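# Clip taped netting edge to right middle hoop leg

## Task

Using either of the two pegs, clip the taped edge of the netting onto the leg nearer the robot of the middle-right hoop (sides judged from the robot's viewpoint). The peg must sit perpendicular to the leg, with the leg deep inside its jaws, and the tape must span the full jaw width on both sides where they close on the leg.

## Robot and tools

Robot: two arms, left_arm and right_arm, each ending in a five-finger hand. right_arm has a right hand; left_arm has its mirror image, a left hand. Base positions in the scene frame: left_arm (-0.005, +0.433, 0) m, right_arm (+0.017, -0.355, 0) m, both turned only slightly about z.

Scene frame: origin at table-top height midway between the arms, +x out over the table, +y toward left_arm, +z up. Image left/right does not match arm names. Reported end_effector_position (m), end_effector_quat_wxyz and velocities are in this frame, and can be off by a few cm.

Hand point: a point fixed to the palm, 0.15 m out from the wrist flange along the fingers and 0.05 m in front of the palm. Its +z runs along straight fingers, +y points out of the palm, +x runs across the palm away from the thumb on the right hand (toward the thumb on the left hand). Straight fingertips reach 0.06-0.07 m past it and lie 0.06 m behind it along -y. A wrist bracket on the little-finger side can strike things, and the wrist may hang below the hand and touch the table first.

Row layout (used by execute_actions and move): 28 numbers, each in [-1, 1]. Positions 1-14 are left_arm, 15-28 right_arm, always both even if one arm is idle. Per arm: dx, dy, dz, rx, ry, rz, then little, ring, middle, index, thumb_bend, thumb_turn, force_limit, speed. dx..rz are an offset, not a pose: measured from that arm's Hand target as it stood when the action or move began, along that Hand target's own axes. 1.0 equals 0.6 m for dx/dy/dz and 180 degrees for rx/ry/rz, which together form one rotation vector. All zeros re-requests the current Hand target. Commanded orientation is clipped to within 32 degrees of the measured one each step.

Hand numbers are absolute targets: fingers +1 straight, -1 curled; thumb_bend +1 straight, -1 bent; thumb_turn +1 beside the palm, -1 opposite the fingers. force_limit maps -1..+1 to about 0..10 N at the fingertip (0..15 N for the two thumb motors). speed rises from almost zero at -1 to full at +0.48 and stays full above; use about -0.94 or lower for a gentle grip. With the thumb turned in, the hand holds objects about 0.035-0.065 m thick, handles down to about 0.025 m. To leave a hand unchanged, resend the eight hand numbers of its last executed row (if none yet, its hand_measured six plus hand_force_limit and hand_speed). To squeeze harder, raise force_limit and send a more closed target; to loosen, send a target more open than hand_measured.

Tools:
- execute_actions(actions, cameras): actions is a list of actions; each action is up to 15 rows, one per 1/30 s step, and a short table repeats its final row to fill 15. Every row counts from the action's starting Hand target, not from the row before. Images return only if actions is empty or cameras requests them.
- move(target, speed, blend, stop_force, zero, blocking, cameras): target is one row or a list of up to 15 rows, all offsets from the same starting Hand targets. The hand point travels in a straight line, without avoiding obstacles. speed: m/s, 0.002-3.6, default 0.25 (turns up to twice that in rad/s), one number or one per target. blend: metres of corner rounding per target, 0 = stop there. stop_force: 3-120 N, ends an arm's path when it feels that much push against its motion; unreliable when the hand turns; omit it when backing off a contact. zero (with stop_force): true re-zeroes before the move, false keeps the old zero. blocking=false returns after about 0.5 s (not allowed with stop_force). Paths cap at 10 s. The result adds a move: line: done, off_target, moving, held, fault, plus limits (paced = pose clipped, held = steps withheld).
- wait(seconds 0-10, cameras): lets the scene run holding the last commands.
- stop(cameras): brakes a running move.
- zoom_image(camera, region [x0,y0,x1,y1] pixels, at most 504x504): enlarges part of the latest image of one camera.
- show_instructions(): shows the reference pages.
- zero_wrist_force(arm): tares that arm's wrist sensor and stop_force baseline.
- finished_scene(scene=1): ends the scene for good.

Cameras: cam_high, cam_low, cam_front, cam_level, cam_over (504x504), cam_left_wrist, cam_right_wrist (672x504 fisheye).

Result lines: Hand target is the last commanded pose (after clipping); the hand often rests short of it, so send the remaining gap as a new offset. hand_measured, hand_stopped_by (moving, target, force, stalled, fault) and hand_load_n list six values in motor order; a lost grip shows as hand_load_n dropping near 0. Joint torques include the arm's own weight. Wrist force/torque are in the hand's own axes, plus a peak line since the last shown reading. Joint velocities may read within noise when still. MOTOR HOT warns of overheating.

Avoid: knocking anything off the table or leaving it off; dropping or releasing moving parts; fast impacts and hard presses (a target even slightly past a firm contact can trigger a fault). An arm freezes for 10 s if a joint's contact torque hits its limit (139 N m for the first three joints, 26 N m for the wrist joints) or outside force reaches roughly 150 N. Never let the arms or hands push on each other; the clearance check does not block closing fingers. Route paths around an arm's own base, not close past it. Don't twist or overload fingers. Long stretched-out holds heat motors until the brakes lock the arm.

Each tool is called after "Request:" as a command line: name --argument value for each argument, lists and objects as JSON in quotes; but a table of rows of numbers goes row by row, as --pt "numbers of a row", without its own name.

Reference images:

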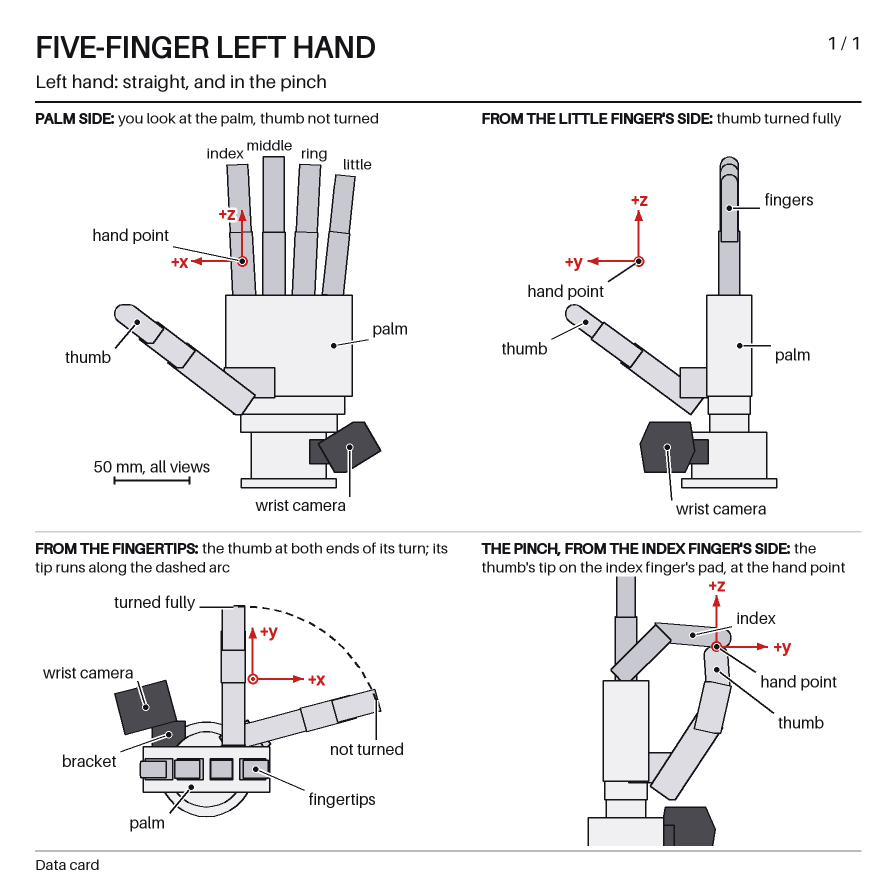

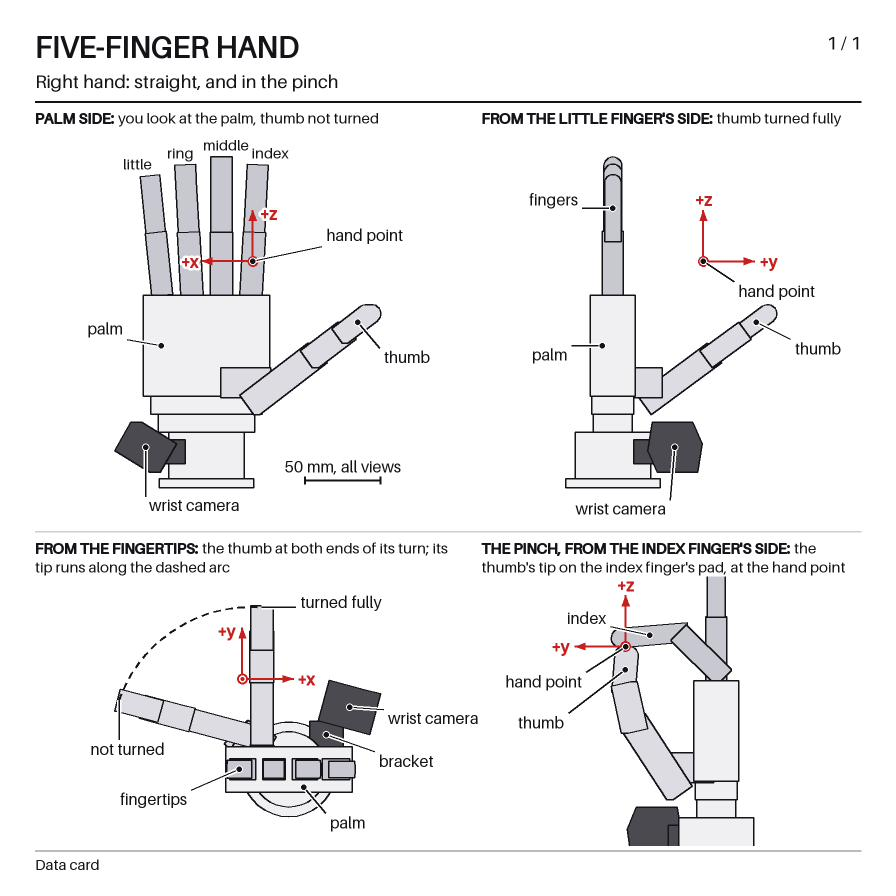

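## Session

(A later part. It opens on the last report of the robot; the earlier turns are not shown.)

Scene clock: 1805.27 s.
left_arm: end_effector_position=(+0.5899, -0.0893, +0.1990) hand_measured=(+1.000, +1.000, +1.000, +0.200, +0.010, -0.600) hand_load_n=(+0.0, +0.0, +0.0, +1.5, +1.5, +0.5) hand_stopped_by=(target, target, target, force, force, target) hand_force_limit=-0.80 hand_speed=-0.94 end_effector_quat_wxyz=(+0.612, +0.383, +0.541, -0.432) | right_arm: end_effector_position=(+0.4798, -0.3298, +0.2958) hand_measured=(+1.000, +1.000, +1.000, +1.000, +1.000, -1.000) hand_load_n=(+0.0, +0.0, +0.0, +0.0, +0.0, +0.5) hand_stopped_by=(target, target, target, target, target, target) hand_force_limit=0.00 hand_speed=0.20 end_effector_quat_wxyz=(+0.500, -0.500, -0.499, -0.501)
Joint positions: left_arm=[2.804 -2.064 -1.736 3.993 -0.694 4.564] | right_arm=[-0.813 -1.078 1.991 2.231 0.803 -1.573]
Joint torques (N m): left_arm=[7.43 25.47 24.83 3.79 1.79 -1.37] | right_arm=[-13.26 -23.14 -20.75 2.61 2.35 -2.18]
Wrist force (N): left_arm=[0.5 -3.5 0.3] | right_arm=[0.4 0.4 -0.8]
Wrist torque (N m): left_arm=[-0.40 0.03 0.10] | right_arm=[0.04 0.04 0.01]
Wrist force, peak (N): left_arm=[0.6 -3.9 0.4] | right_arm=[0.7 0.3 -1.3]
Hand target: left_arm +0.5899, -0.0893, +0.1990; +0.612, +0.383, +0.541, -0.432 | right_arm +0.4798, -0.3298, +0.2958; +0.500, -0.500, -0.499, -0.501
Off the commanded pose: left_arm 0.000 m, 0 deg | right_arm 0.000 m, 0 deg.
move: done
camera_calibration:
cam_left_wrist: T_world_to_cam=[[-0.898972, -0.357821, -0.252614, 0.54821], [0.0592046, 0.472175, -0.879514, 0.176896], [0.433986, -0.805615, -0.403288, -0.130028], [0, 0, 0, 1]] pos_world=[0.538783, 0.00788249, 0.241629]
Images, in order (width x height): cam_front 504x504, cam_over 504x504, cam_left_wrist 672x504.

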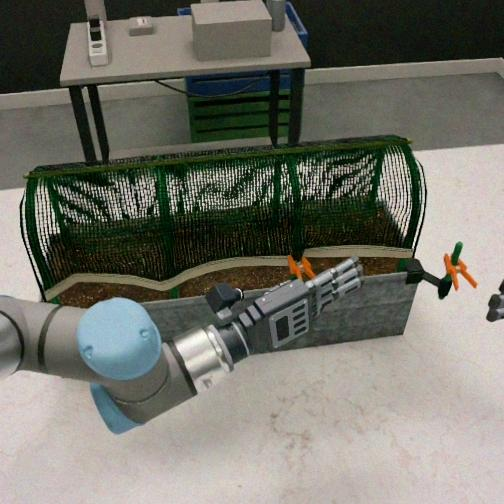

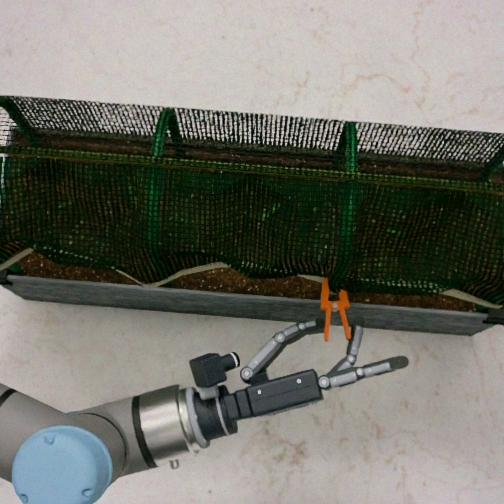

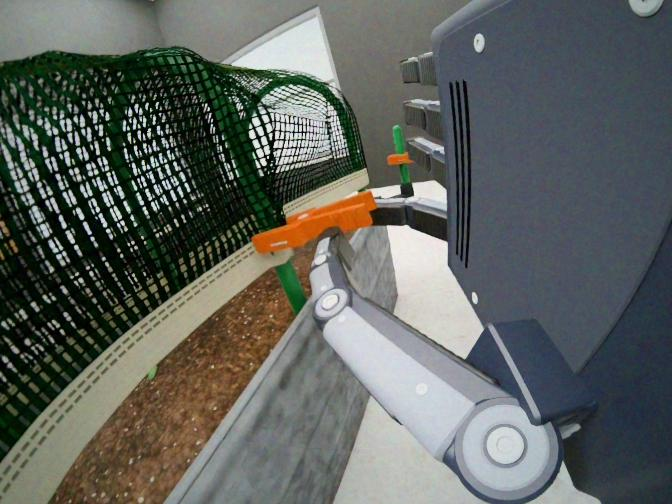

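Request:
move --target '[0, 0, 0, 0, 0, 0, 1, 1, 1, 0.05, 0.1, -0.6, -0.8, -0.9, 0, 0, 0, 0, 0, 0, 1, 1, 1, 1, 1, -1, 0, 0.2]'

Request:
move --target '[0, 0, 0, 0, 0, 0, 1, 1, 1, 0.05, 0.1, -0.72, -0.8, -0.9, 0, 0, 0, 0, 0, 0, 1, 1, 1, 1, 1, -1, 0, 0.2]'

Request:
move --target '[0, 0, 0, 0, 0, 0, 1, 1, 1, 0.05, -0.22, -0.72, -0.8, -0.94, 0, 0, 0, 0, 0, 0, 1, 1, 1, 1, 1, -1, 0, 0.2]' --cameras '["cam_over", "cam_left_wrist"]'

Request:
zoom_image --camera "cam_left_wrist" --region '[225, 175, 385, 295]'

Request:
zoom_image --camera "cam_over" --region '[305, 275, 385, 355]'

Scene clock: 1814.20 s.
left_arm: end_effector_position=(+0.5899, -0.0893, +0.1990) hand_measured=(+1.000, +1.000, +1.000, +0.200, +0.100, -0.600) hand_load_n=(+0.0, +0.0, +0.0, +1.0, +0.0, +0.0) hand_stopped_by=(target, target, target, force, target, target) hand_force_limit=-0.80 hand_speed=-0.90 end_effector_quat_wxyz=(+0.612, +0.383, +0.541, -0.432) | right_arm: end_effector_position=(+0.4798, -0.3298, +0.2958) hand_measured=(+1.000, +1.000, +1.000, +1.000, +1.000, -1.000) hand_load_n=(+0.0, +0.0, +0.0, +0.0, -0.5, +0.5) hand_stopped_by=(target, target, target, target, target, target) hand_force_limit=0.00 hand_speed=0.20 end_effector_quat_wxyz=(+0.500, -0.500, -0.499, -0.501)
Joint positions: left_arm=[2.804 -2.064 -1.736 3.993 -0.694 4.564] | right_arm=[-0.813 -1.078 1.991 2.231 0.803 -1.573]
Joint torques (N m): left_arm=[6.29 25.67 25.8 3.61 -0.44 -1.36] | right_arm=[-13.36 -23.38 -21.09 2.62 2.4 -2.12]
Wrist force (N): left_arm=[0.2 -3.7 0.4] | right_arm=[0.3 0.5 -1.1]
Wrist torque (N m): left_arm=[-0.38 0.07 0.09] | right_arm=[0.06 0.06 0.01]
Wrist force, peak (N): left_arm=[0.4 -4.4 0.2] | right_arm=[0.4 0.8 -1.2]
Hand target: left_arm +0.5899, -0.0893, +0.1990; +0.612, +0.383, +0.541, -0.432 | right_arm +0.4798, -0.3298, +0.2958; +0.500, -0.500, -0.499, -0.501
Off the commanded pose: left_arm 0.000 m, 0 deg | right_arm 0.000 m, 0 deg.
move: done

Scene clock: 1815.07 s.
left_arm: end_effector_position=(+0.5899, -0.0893, +0.1990) hand_measured=(+1.000, +1.000, +1.000, +0.200, +0.100, -0.720) hand_load_n=(+0.0, +0.0, +0.0, +0.5, +0.0, +0.0) hand_stopped_by=(target, target, target, force, target, target) hand_force_limit=-0.80 hand_speed=-0.90 end_effector_quat_wxyz=(+0.612, +0.383, +0.541, -0.432) | right_arm: end_effector_position=(+0.4798, -0.3298, +0.2958) hand_measured=(+1.000, +1.000, +1.000, +1.000, +1.000, -1.000) hand_load_n=(+0.0, +0.0, +0.0, +0.0, +0.0, +0.5) hand_stopped_by=(target, target, target, target, target, target) hand_force_limit=0.00 hand_speed=0.20 end_effector_quat_wxyz=(+0.500, -0.500, -0.499, -0.501)
Joint positions: left_arm=[2.804 -2.064 -1.736 3.993 -0.694 4.564] | right_arm=[-0.813 -1.078 1.991 2.231 0.803 -1.573]
Joint torques (N m): left_arm=[7.1 26.56 25.12 3.75 -0.85 -1.37] | right_arm=[-13.38 -23.28 -20.59 2.5 2.43 -2.17]
Wrist force (N): left_arm=[0.4 -4.0 0.4] | right_arm=[0.4 0.4 -1.1]
Wrist torque (N m): left_arm=[-0.42 0.04 0.11] | right_arm=[0.05 0.05 0.01]
Wrist force, peak (N): left_arm=[0.4 -4.2 0.2] | right_arm=[0.4 0.7 -1.1]
Hand target: left_arm +0.5899, -0.0893, +0.1990; +0.612, +0.383, +0.541, -0.432 | right_arm +0.4798, -0.3298, +0.2958; +0.500, -0.500, -0.499, -0.501
Off the commanded pose: left_arm 0.000 m, 0 deg | right_arm 0.000 m, 0 deg.
move: done

Scene clock: 1816.23 s.
left_arm: end_effector_position=(+0.5899, -0.0893, +0.1990) hand_measured=(+1.000, +1.000, +1.000, +0.200, +0.020, -0.720) hand_load_n=(+0.0, +0.0, +0.0, +1.5, +1.5, +0.5) hand_stopped_by=(target, target, target, force, force, target) hand_force_limit=-0.80 hand_speed=-0.94 end_effector_quat_wxyz=(+0.612, +0.383, +0.541, -0.432) | right_arm: end_effector_position=(+0.4798, -0.3298, +0.2958) hand_measured=(+1.000, +1.000, +1.000, +1.000, +1.000, -1.000) hand_load_n=(+0.0, +0.0, +0.0, +0.0, +0.0, +0.5) hand_stopped_by=(target, target, target, target, target, target) hand_force_limit=0.00 hand_speed=0.20 end_effector_quat_wxyz=(+0.500, -0.500, -0.499, -0.501)
Joint positions: left_arm=[2.804 -2.064 -1.736 3.993 -0.694 4.564] | right_arm=[-0.813 -1.078 1.991 2.231 0.803 -1.573]
Joint torques (N m): left_arm=[7.38 26.17 24.87 3.61 -1.54 -1.17] | right_arm=[-13.08 -23.56 -20.41 2.56 2.45 -2.14]
Wrist force (N): left_arm=[0.7 -3.2 0.6] | right_arm=[0.5 0.4 -0.9]
Wrist torque (N m): left_arm=[-0.43 0.02 0.11] | right_arm=[0.04 0.03 0.01]
Wrist force, peak (N): left_arm=[0.3 -4.1 0.4] | right_arm=[0.5 0.4 -1.3]
Hand target: left_arm +0.5899, -0.0893, +0.1990; +0.612, +0.383, +0.541, -0.432 | right_arm +0.4798, -0.3298, +0.2958; +0.500, -0.500, -0.499, -0.501
Off the commanded pose: left_arm 0.000 m, 0 deg | right_arm 0.000 m, 0 deg.
move: done
camera_calibration:
cam_left_wrist: T_world_to_cam=[[-0.898972, -0.357821, -0.252614, 0.54821], [0.0592046, 0.472175, -0.879514, 0.176896], [0.433986, -0.805615, -0.403288, -0.130028], [0, 0, 0, 1]] pos_world=[0.538783, 0.00788249, 0.241629]
Images, in order (width x height): cam_over 504x504, cam_left_wrist 672x504.

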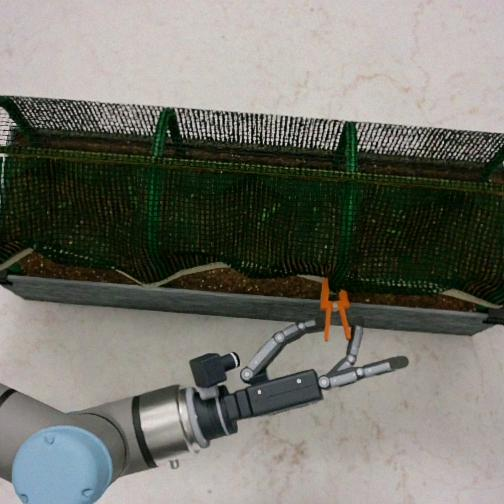

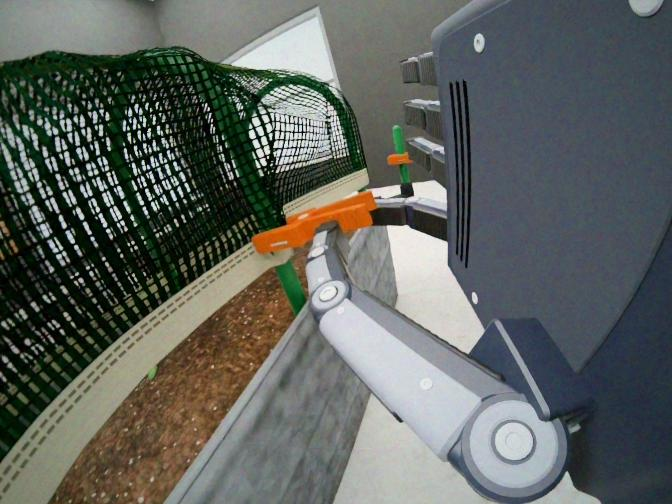

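Scaled by 3.150 from the camera's 672x504 image, which has a finer 960x720 frame.

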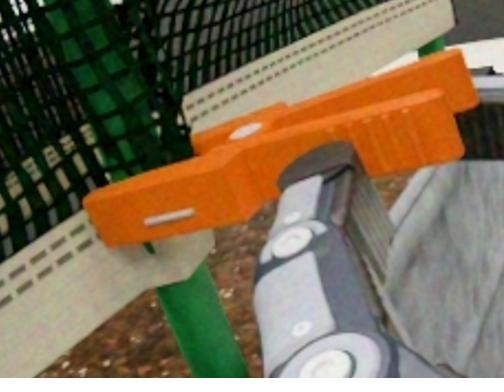

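Scaled by 6.300.

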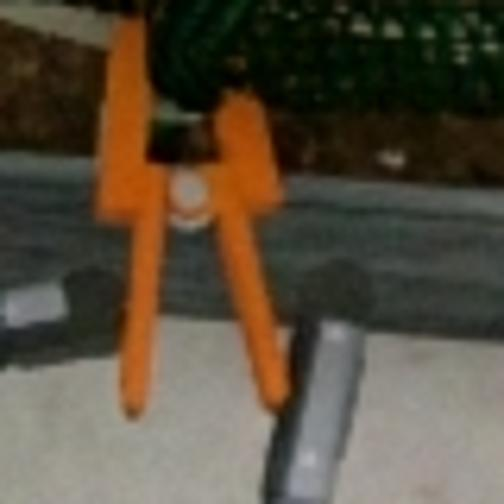

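Request:
move --target '[0, 0, 0, 0, 0, 0, 1, 1, 1, 0.05, -0.12, -0.69, 0.9, -0.94, 0, 0, 0, 0, 0, 0, 1, 1, 1, 1, 1, -1, 0, 0.2]' --cameras '["cam_over", "cam_left_wrist"]'

Request:
zoom_image --camera "cam_left_wrist" --region '[225, 175, 385, 295]'

Request:
zoom_image --camera "cam_over" --region '[305, 275, 385, 355]'

Scene clock: 1823.63 s.
left_arm: end_effector_position=(+0.5899, -0.0893, +0.1990) hand_measured=(+1.000, +1.000, +1.000, +0.202, -0.116, -0.690) hand_load_n=(+0.0, +0.0, +0.0, +7.5, +11.0, +1.0) hand_stopped_by=(target, target, target, force, target, target) hand_force_limit=0.90 hand_speed=-0.94 end_effector_quat_wxyz=(+0.612, +0.383, +0.541, -0.432) | right_arm: end_effector_position=(+0.4798, -0.3298, +0.2958) hand_measured=(+1.000, +1.000, +1.000, +1.000, +1.000, -1.000) hand_load_n=(+0.0, +0.0, +0.0, +0.0, +0.0, +0.0) hand_stopped_by=(target, target, target, target, target, target) hand_force_limit=0.00 hand_speed=0.20 end_effector_quat_wxyz=(+0.500, -0.500, -0.499, -0.501)
Joint positions: left_arm=[2.804 -2.064 -1.736 3.993 -0.694 4.564] | right_arm=[-0.813 -1.078 1.991 2.231 0.803 -1.573]
Joint torques (N m): left_arm=[4.11 26.91 25.23 3.63 -2 -0.87] | right_arm=[-14.11 -23.79 -20.4 2.4 2.34 -2.09]
Wrist force (N): left_arm=[1.2 -1.5 0.4] | right_arm=[0.4 0.3 -1.2]
Wrist torque (N m): left_arm=[-0.37 -0.01 0.09] | right_arm=[0.04 0.05 0.01]
Wrist force, peak (N): left_arm=[0.5 -3.5 0.3] | right_arm=[0.5 0.8 -1.2]
Hand target: left_arm +0.5899, -0.0893, +0.1990; +0.612, +0.383, +0.541, -0.432 | right_arm +0.4798, -0.3298, +0.2958; +0.500, -0.500, -0.499, -0.501
Off the commanded pose: left_arm 0.000 m, 0 deg | right_arm 0.000 m, 0 deg.
move: done
camera_calibration:
cam_left_wrist: T_world_to_cam=[[-0.898972, -0.357821, -0.252614, 0.54821], [0.0592046, 0.472175, -0.879514, 0.176896], [0.433986, -0.805615, -0.403288, -0.130028], [0, 0, 0, 1]] pos_world=[0.538783, 0.00788249, 0.241629]
Images, in order (width x height): cam_over 504x504, cam_left_wrist 672x504.

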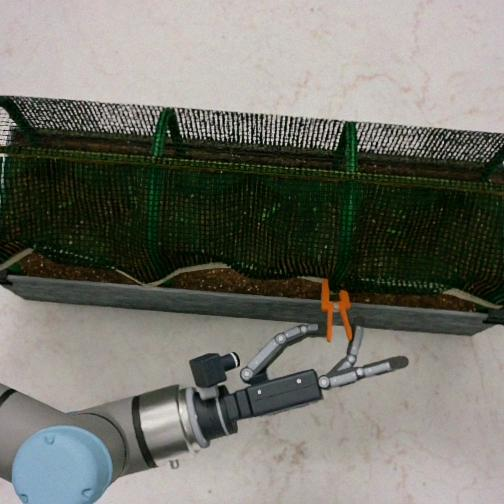

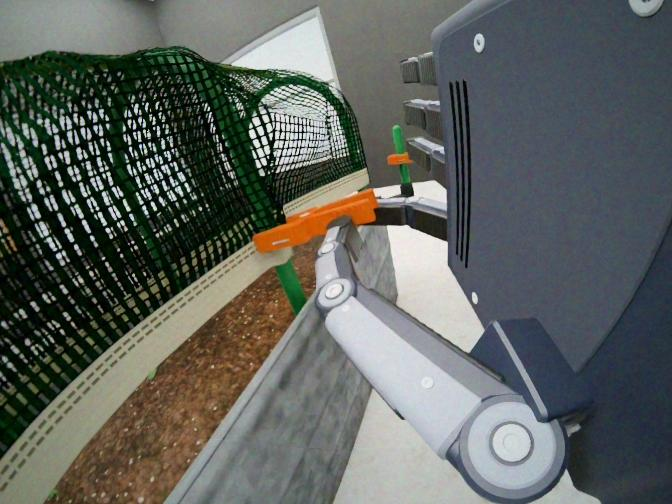

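Scaled by 3.150 from the camera's 672x504 image, which has a finer 960x720 frame.

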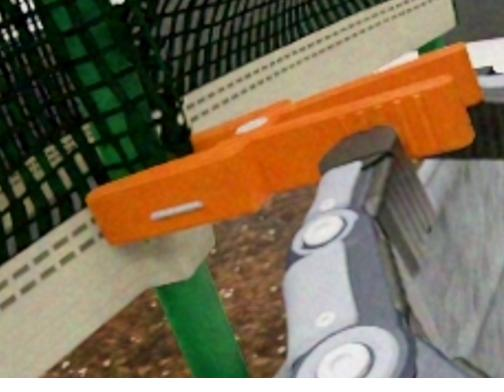

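Scaled by 6.300.

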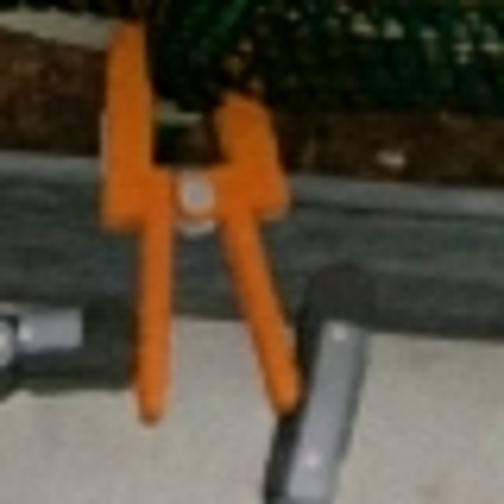

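Request:
move --target '[0.0083, 0, -0.001, 0, 0, 0, 1, 1, 1, 0.05, -0.12, -0.69, 0.9, -0.94, 0, 0, 0, 0, 0, 0, 1, 1, 1, 1, 1, -1, 0, 0.2]' --speed 0.015 --stop_force 12 --cameras '["cam_over", "cam_left_wrist", "cam_front"]'

Request:
zoom_image --camera "cam_left_wrist" --region '[225, 175, 385, 295]'

Request:
zoom_image --camera "cam_over" --region '[305, 275, 385, 355]'

Request:
zoom_image --camera "cam_front" --region '[270, 245, 340, 315]'

Scene clock: 1830.13 s.
left_arm: end_effector_position=(+0.5899, -0.0893, +0.1940) hand_measured=(+1.000, +1.000, +1.000, +0.202, -0.114, -0.690) hand_load_n=(+0.0, +0.0, +0.0, +8.0, +9.0, +0.0) hand_stopped_by=(target, target, target, force, target, target) hand_force_limit=0.90 hand_speed=-0.94 end_effector_quat_wxyz=(+0.612, +0.383, +0.541, -0.432) | right_arm: end_effector_position=(+0.4798, -0.3298, +0.2958) hand_measured=(+1.000, +1.000, +1.000, +1.000, +1.000, -1.000) hand_load_n=(+0.0, +0.0, +0.0, +0.0, +0.0, +0.0) hand_stopped_by=(target, target, target, target, target, target) hand_force_limit=0.00 hand_speed=0.20 end_effector_quat_wxyz=(+0.500, -0.500, -0.499, -0.501)
Joint positions: left_arm=[2.804 -2.072 -1.74 4.004 -0.694 4.564] | right_arm=[-0.813 -1.078 1.991 2.231 0.803 -1.573]
Joint torques (N m): left_arm=[-5.24 25.92 7.25 3.7 -1.85 0.82] | right_arm=[-13.45 -23.05 -20.6 2.54 2.39 -2.14]
Wrist force (N): left_arm=[0.0 -2.4 0.2] | right_arm=[0.5 0.3 -1.3]
Wrist torque (N m): left_arm=[-0.36 0.05 0.08] | right_arm=[0.05 0.05 0.01]
Wrist force, peak (N): left_arm=[0.1 -3.0 0.3] | right_arm=[0.4 0.5 -1.3]
Hand target: left_arm +0.5899, -0.0893, +0.1940; +0.612, +0.383, +0.541, -0.432 | right_arm +0.4798, -0.3298, +0.2958; +0.500, -0.500, -0.499, -0.501
Off the commanded pose: left_arm 0.000 m, 0 deg | right_arm 0.000 m, 0 deg.
move: done
camera_calibration:
cam_left_wrist: T_world_to_cam=[[-0.898972, -0.357821, -0.252614, 0.546922], [0.0592046, 0.472175, -0.879514, 0.17241], [0.433986, -0.805615, -0.403288, -0.132085], [0, 0, 0, 1]] pos_world=[0.538783, 0.00788249, 0.236529]
Images, in order (width x height): cam_front 504x504, cam_over 504x504, cam_left_wrist 672x504.

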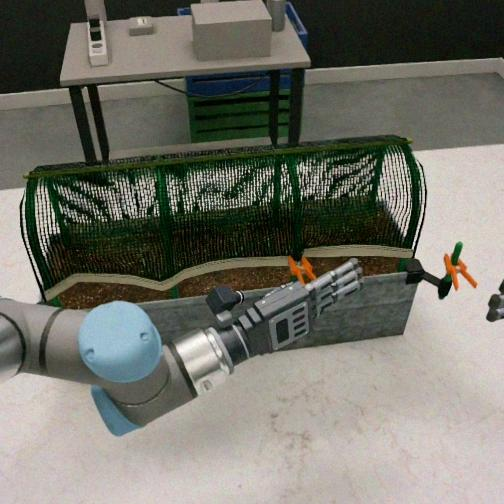

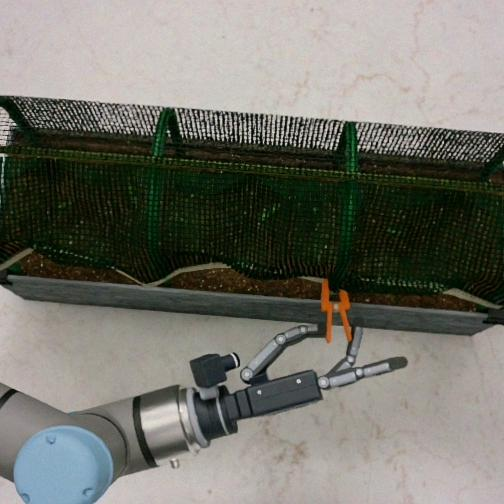

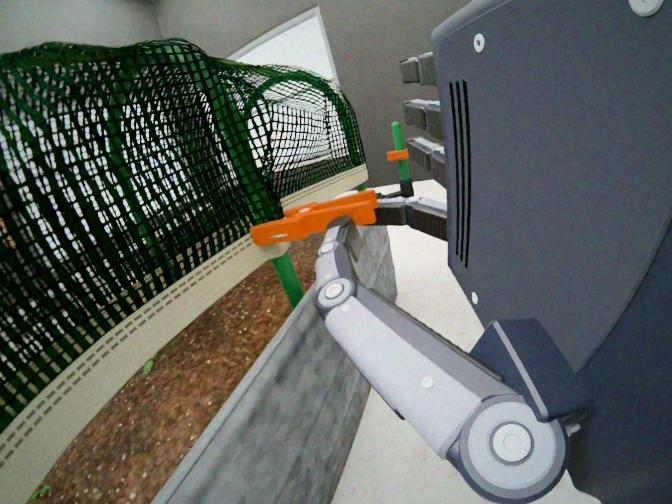

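Scaled by 3.150 from the camera's 672x504 image, which has a finer 960x720 frame.

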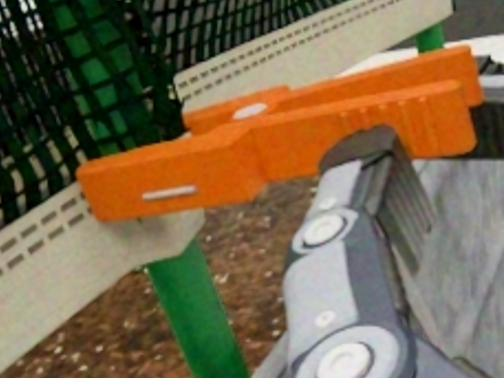

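Scaled by 6.300.

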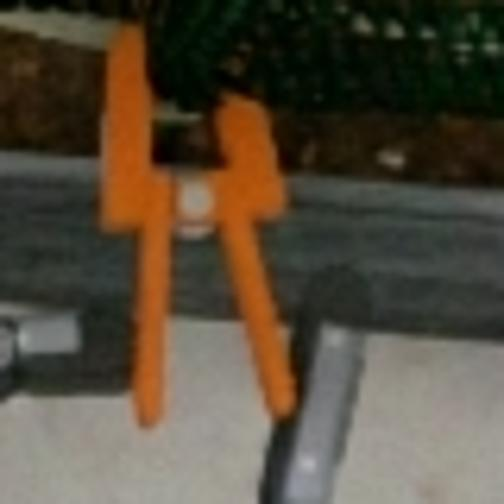

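Scaled by 7.200.

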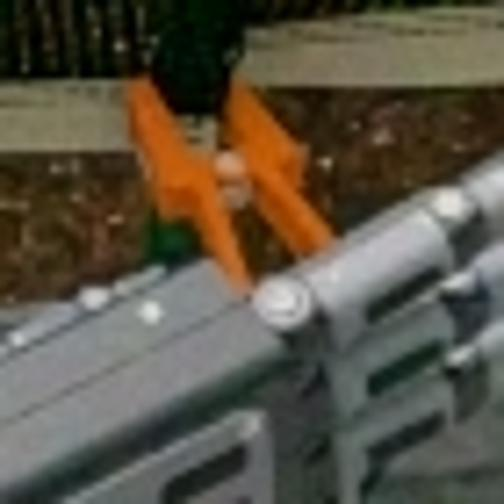

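Request:
move --target '[0, 0, 0, 0, 0, 0, 1, 1, 1, 0.0, -0.2, -0.65, 1.0, -0.94, 0, 0, 0, 0, 0, 0, 1, 1, 1, 1, 1, -1, 0, 0.2]' --cameras '["cam_over", "cam_left_wrist"]'

Request:
zoom_image --camera "cam_left_wrist" --region '[225, 175, 385, 295]'

Request:
zoom_image --camera "cam_over" --region '[305, 275, 385, 355]'

Scene clock: 1835.03 s.
left_arm: end_effector_position=(+0.5899, -0.0893, +0.1940) hand_measured=(+1.000, +1.000, +1.000, +0.188, -0.194, -0.650) hand_load_n=(+0.0, +0.0, +0.0, +12.0, +12.5, +0.0) hand_stopped_by=(target, target, target, force, target, target) hand_force_limit=1.00 hand_speed=-0.94 end_effector_quat_wxyz=(+0.612, +0.383, +0.541, -0.432) | right_arm: end_effector_position=(+0.4798, -0.3298, +0.2958) hand_measured=(+1.000, +1.000, +1.000, +1.000, +1.000, -1.000) hand_load_n=(+0.0, +0.0, +0.0, +0.0, +0.0, +0.5) hand_stopped_by=(target, target, target, target, target, target) hand_force_limit=0.00 hand_speed=0.20 end_effector_quat_wxyz=(+0.500, -0.500, -0.499, -0.501)
Joint positions: left_arm=[2.804 -2.072 -1.74 4.004 -0.694 4.564] | right_arm=[-0.813 -1.078 1.991 2.231 0.803 -1.573]
Joint torques (N m): left_arm=[-6.26 26.38 7.8 3.77 -1.87 -0.29] | right_arm=[-12.84 -22.74 -20.58 2.35 2.39 -2.21]
Wrist force (N): left_arm=[0.8 -3.5 0.9] | right_arm=[0.3 0.6 -1.0]
Wrist torque (N m): left_arm=[-0.36 0.02 0.09] | right_arm=[0.08 0.06 0.01]
Wrist force, peak (N): left_arm=[0.7 -3.8 0.8] | right_arm=[0.6 0.5 -1.2]
Hand target: left_arm +0.5899, -0.0893, +0.1940; +0.612, +0.383, +0.541, -0.432 | right_arm +0.4798, -0.3298, +0.2958; +0.500, -0.500, -0.499, -0.501
Off the commanded pose: left_arm 0.000 m, 0 deg | right_arm 0.000 m, 0 deg.
move: done
camera_calibration:
cam_left_wrist: T_world_to_cam=[[-0.898972, -0.357821, -0.252614, 0.546922], [0.0592046, 0.472175, -0.879514, 0.17241], [0.433986, -0.805615, -0.403288, -0.132085], [0, 0, 0, 1]] pos_world=[0.538783, 0.00788249, 0.236529]
Images, in order (width x height): cam_over 504x504, cam_left_wrist 672x504.

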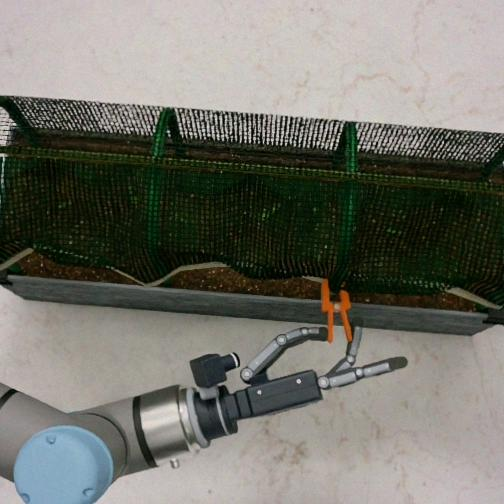

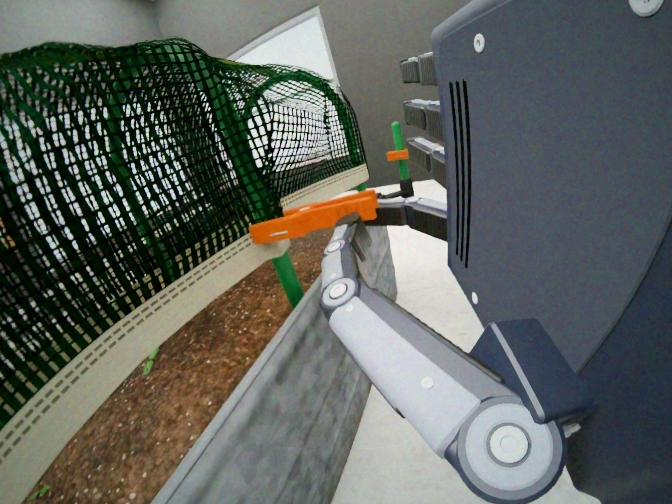

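Scaled by 3.150 from the camera's 672x504 image, which has a finer 960x720 frame.

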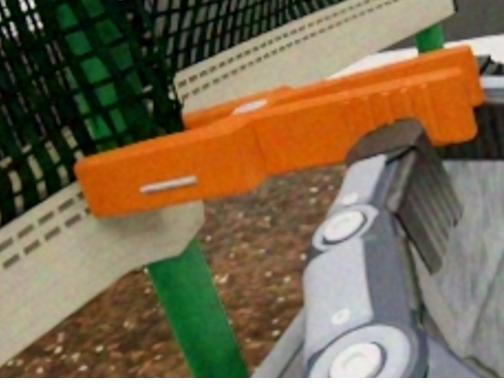

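Scaled by 6.300.

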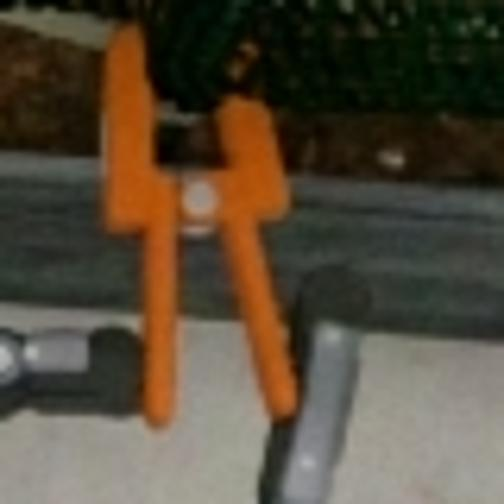

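Request:
move --target '[0.006, 0, -0.0007, 0, 0, 0, 1, 1, 1, 0.0, -0.2, -0.6, 1.0, -0.94, 0, 0, 0, 0, 0, 0, 1, 1, 1, 1, 1, -1, 0, 0.2]' --speed 0.015 --stop_force 12 --cameras '["cam_over", "cam_left_wrist", "cam_front"]'

Request:
zoom_image --camera "cam_left_wrist" --region '[225, 175, 385, 295]'

Request:
zoom_image --camera "cam_over" --region '[305, 275, 385, 355]'

Scene clock: 1840.77 s.
left_arm: end_effector_position=(+0.5899, -0.0893, +0.1904) hand_measured=(+1.000, +1.000, +1.000, +0.188, -0.192, -0.600) hand_load_n=(+0.0, +0.0, +0.0, +12.0, +11.0, -0.5) hand_stopped_by=(target, target, target, force, target, target) hand_force_limit=1.00 hand_speed=-0.94 end_effector_quat_wxyz=(+0.612, +0.383, +0.541, -0.432) | right_arm: end_effector_position=(+0.4798, -0.3298, +0.2958) hand_measured=(+1.000, +1.000, +1.000, +1.000, +1.000, -1.000) hand_load_n=(+0.0, +0.0, +0.0, +0.0, +0.0, +0.0) hand_stopped_by=(target, target, target, target, target, target) hand_force_limit=0.00 hand_speed=0.20 end_effector_quat_wxyz=(+0.500, -0.500, -0.499, -0.501)
Joint positions: left_arm=[2.804 -2.077 -1.743 4.012 -0.694 4.564] | right_arm=[-0.813 -1.078 1.991 2.231 0.803 -1.573]
Joint torques (N m): left_arm=[-4.85 25.26 7.48 3.8 -2.09 0.53] | right_arm=[-12.57 -23.4 -20.67 2.4 2.33 -2.33]
Wrist force (N): left_arm=[0.2 -3.7 0.6] | right_arm=[0.5 0.6 -1.0]
Wrist torque (N m): left_arm=[-0.43 0.07 0.10] | right_arm=[0.07 0.02 0.02]
Wrist force, peak (N): left_arm=[0.6 -4.0 1.0] | right_arm=[0.7 0.4 -1.2]
Hand target: left_arm +0.5899, -0.0893, +0.1904; +0.612, +0.383, +0.541, -0.432 | right_arm +0.4798, -0.3298, +0.2958; +0.500, -0.500, -0.499, -0.501
Off the commanded pose: left_arm 0.000 m, 0 deg | right_arm 0.000 m, 0 deg.
move: done
camera_calibration:
cam_left_wrist: T_world_to_cam=[[-0.898972, -0.357821, -0.252614, 0.545976], [0.0592046, 0.472175, -0.879514, 0.169291], [0.433986, -0.805615, -0.403288, -0.133617], [0, 0, 0, 1]] pos_world=[0.538783, 0.00778249, 0.232929]
Images, in order (width x height): cam_front 504x504, cam_over 504x504, cam_left_wrist 672x504.

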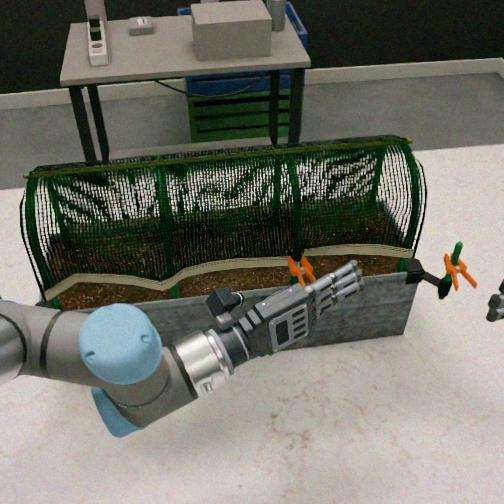

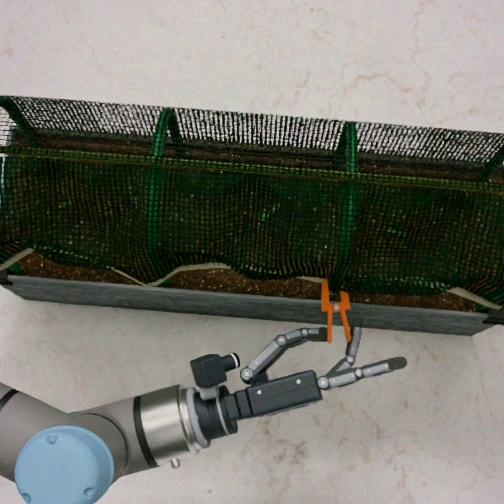

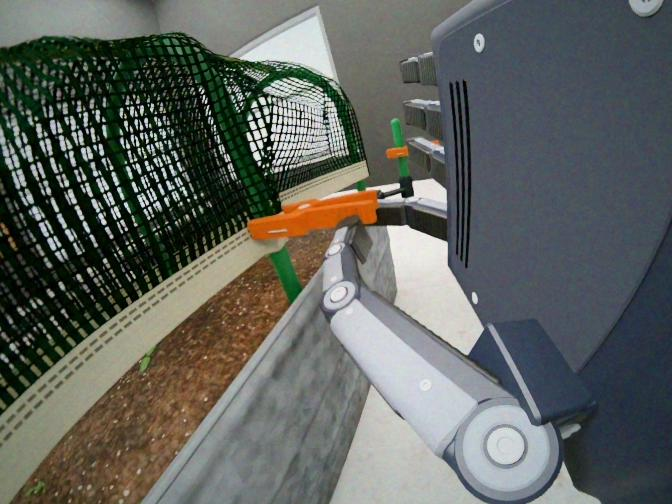

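Scaled by 3.150 from the camera's 672x504 image, which has a finer 960x720 frame.

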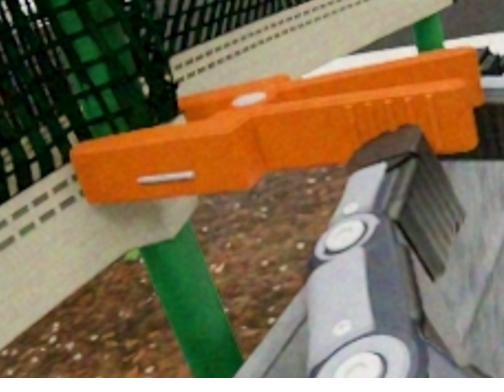

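Scaled by 6.300.

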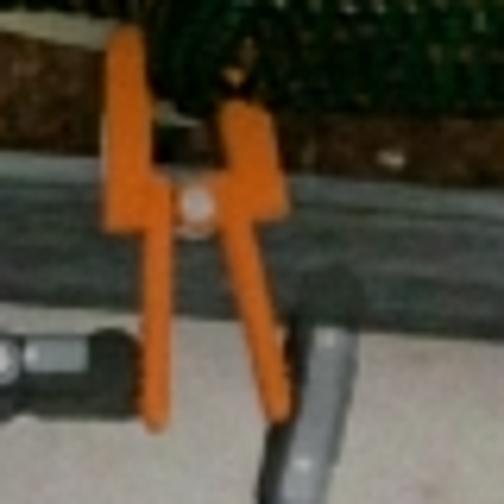

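Request:
zoom_image --camera "cam_left_wrist" --region '[235, 195, 305, 265]'

Request:
zoom_image --camera "cam_front" --region '[280, 250, 320, 290]'

Scaled by 7.200 from the camera's 672x504 image, which has a finer 960x720 frame.

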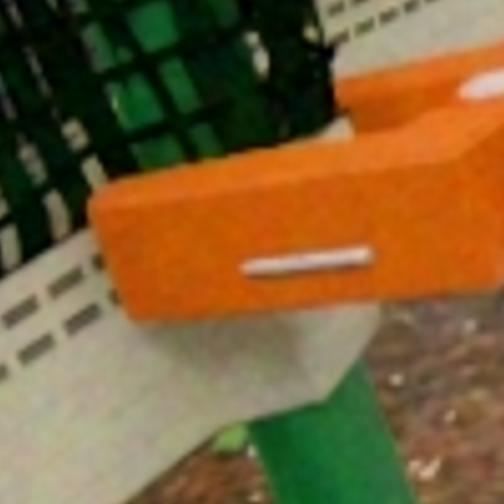

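Scaled by 12.600.

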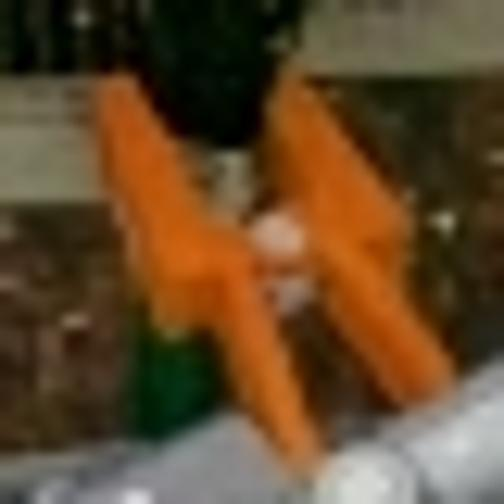

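Request:
move --target '[0, 0, 0, 0, 0, 0, 1, 1, 1, 0.0, -0.27, -0.56, 1.0, -0.94, 0, 0, 0, 0, 0, 0, 1, 1, 1, 1, 1, -1, 0, 0.2]' --cameras '["cam_over", "cam_left_wrist"]'

Request:
zoom_image --camera "cam_left_wrist" --region '[225, 175, 385, 295]'

Request:
zoom_image --camera "cam_over" --region '[305, 275, 385, 355]'

Scene clock: 1852.63 s.
left_arm: end_effector_position=(+0.5899, -0.0893, +0.1904) hand_measured=(+1.000, +1.000, +1.000, +0.188, -0.266, -0.560) hand_load_n=(+0.0, +0.0, +0.0, +11.5, +9.0, -0.5) hand_stopped_by=(target, target, target, force, target, target) hand_force_limit=1.00 hand_speed=-0.94 end_effector_quat_wxyz=(+0.612, +0.383, +0.541, -0.432) | right_arm: end_effector_position=(+0.4798, -0.3298, +0.2958) hand_measured=(+1.000, +1.000, +1.000, +1.000, +1.000, -1.000) hand_load_n=(+0.0, +0.0, +0.5, +0.0, +0.0, +0.0) hand_stopped_by=(target, target, target, target, target, target) hand_force_limit=0.00 hand_speed=0.20 end_effector_quat_wxyz=(+0.500, -0.500, -0.499, -0.501)
Joint positions: left_arm=[2.804 -2.077 -1.743 4.012 -0.694 4.564] | right_arm=[-0.813 -1.078 1.991 2.231 0.803 -1.573]
Joint torques (N m): left_arm=[-5.1 26.05 7.84 3.55 -1.94 0.89] | right_arm=[-13.63 -23.48 -21.04 2.45 2.46 -2.12]
Wrist force (N): left_arm=[0.7 -3.6 0.9] | right_arm=[0.3 0.3 -0.9]
Wrist torque (N m): left_arm=[-0.38 0.05 0.09] | right_arm=[0.03 0.05 0.00]
Wrist force, peak (N): left_arm=[0.5 -3.9 0.4] | right_arm=[0.7 0.7 -1.1]
Hand target: left_arm +0.5899, -0.0893, +0.1904; +0.612, +0.383, +0.541, -0.432 | right_arm +0.4798, -0.3298, +0.2958; +0.500, -0.500, -0.499, -0.501
Off the commanded pose: left_arm 0.000 m, 0 deg | right_arm 0.000 m, 0 deg.
move: done
camera_calibration:
cam_left_wrist: T_world_to_cam=[[-0.898972, -0.357821, -0.252614, 0.545976], [0.0592046, 0.472175, -0.879514, 0.169291], [0.433986, -0.805615, -0.403288, -0.133617], [0, 0, 0, 1]] pos_world=[0.538783, 0.00778249, 0.232929]
Images, in order (width x height): cam_over 504x504, cam_left_wrist 672x504.

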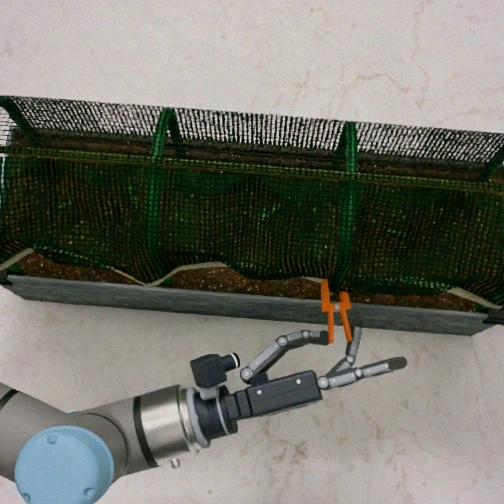

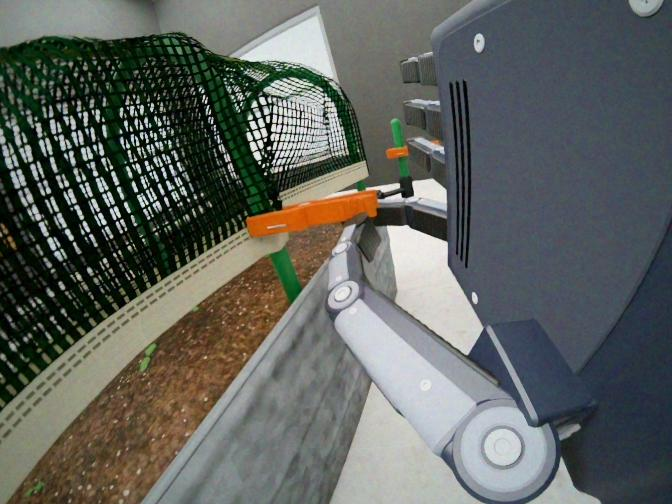

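Scaled by 3.150 from the camera's 672x504 image, which has a finer 960x720 frame.

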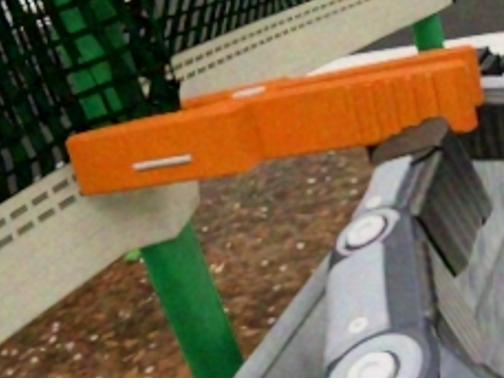

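Scaled by 6.300.

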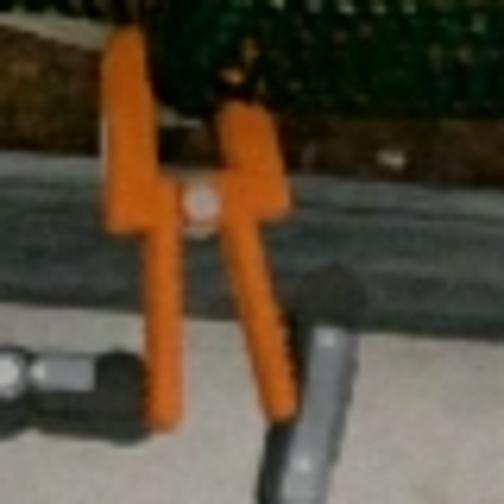

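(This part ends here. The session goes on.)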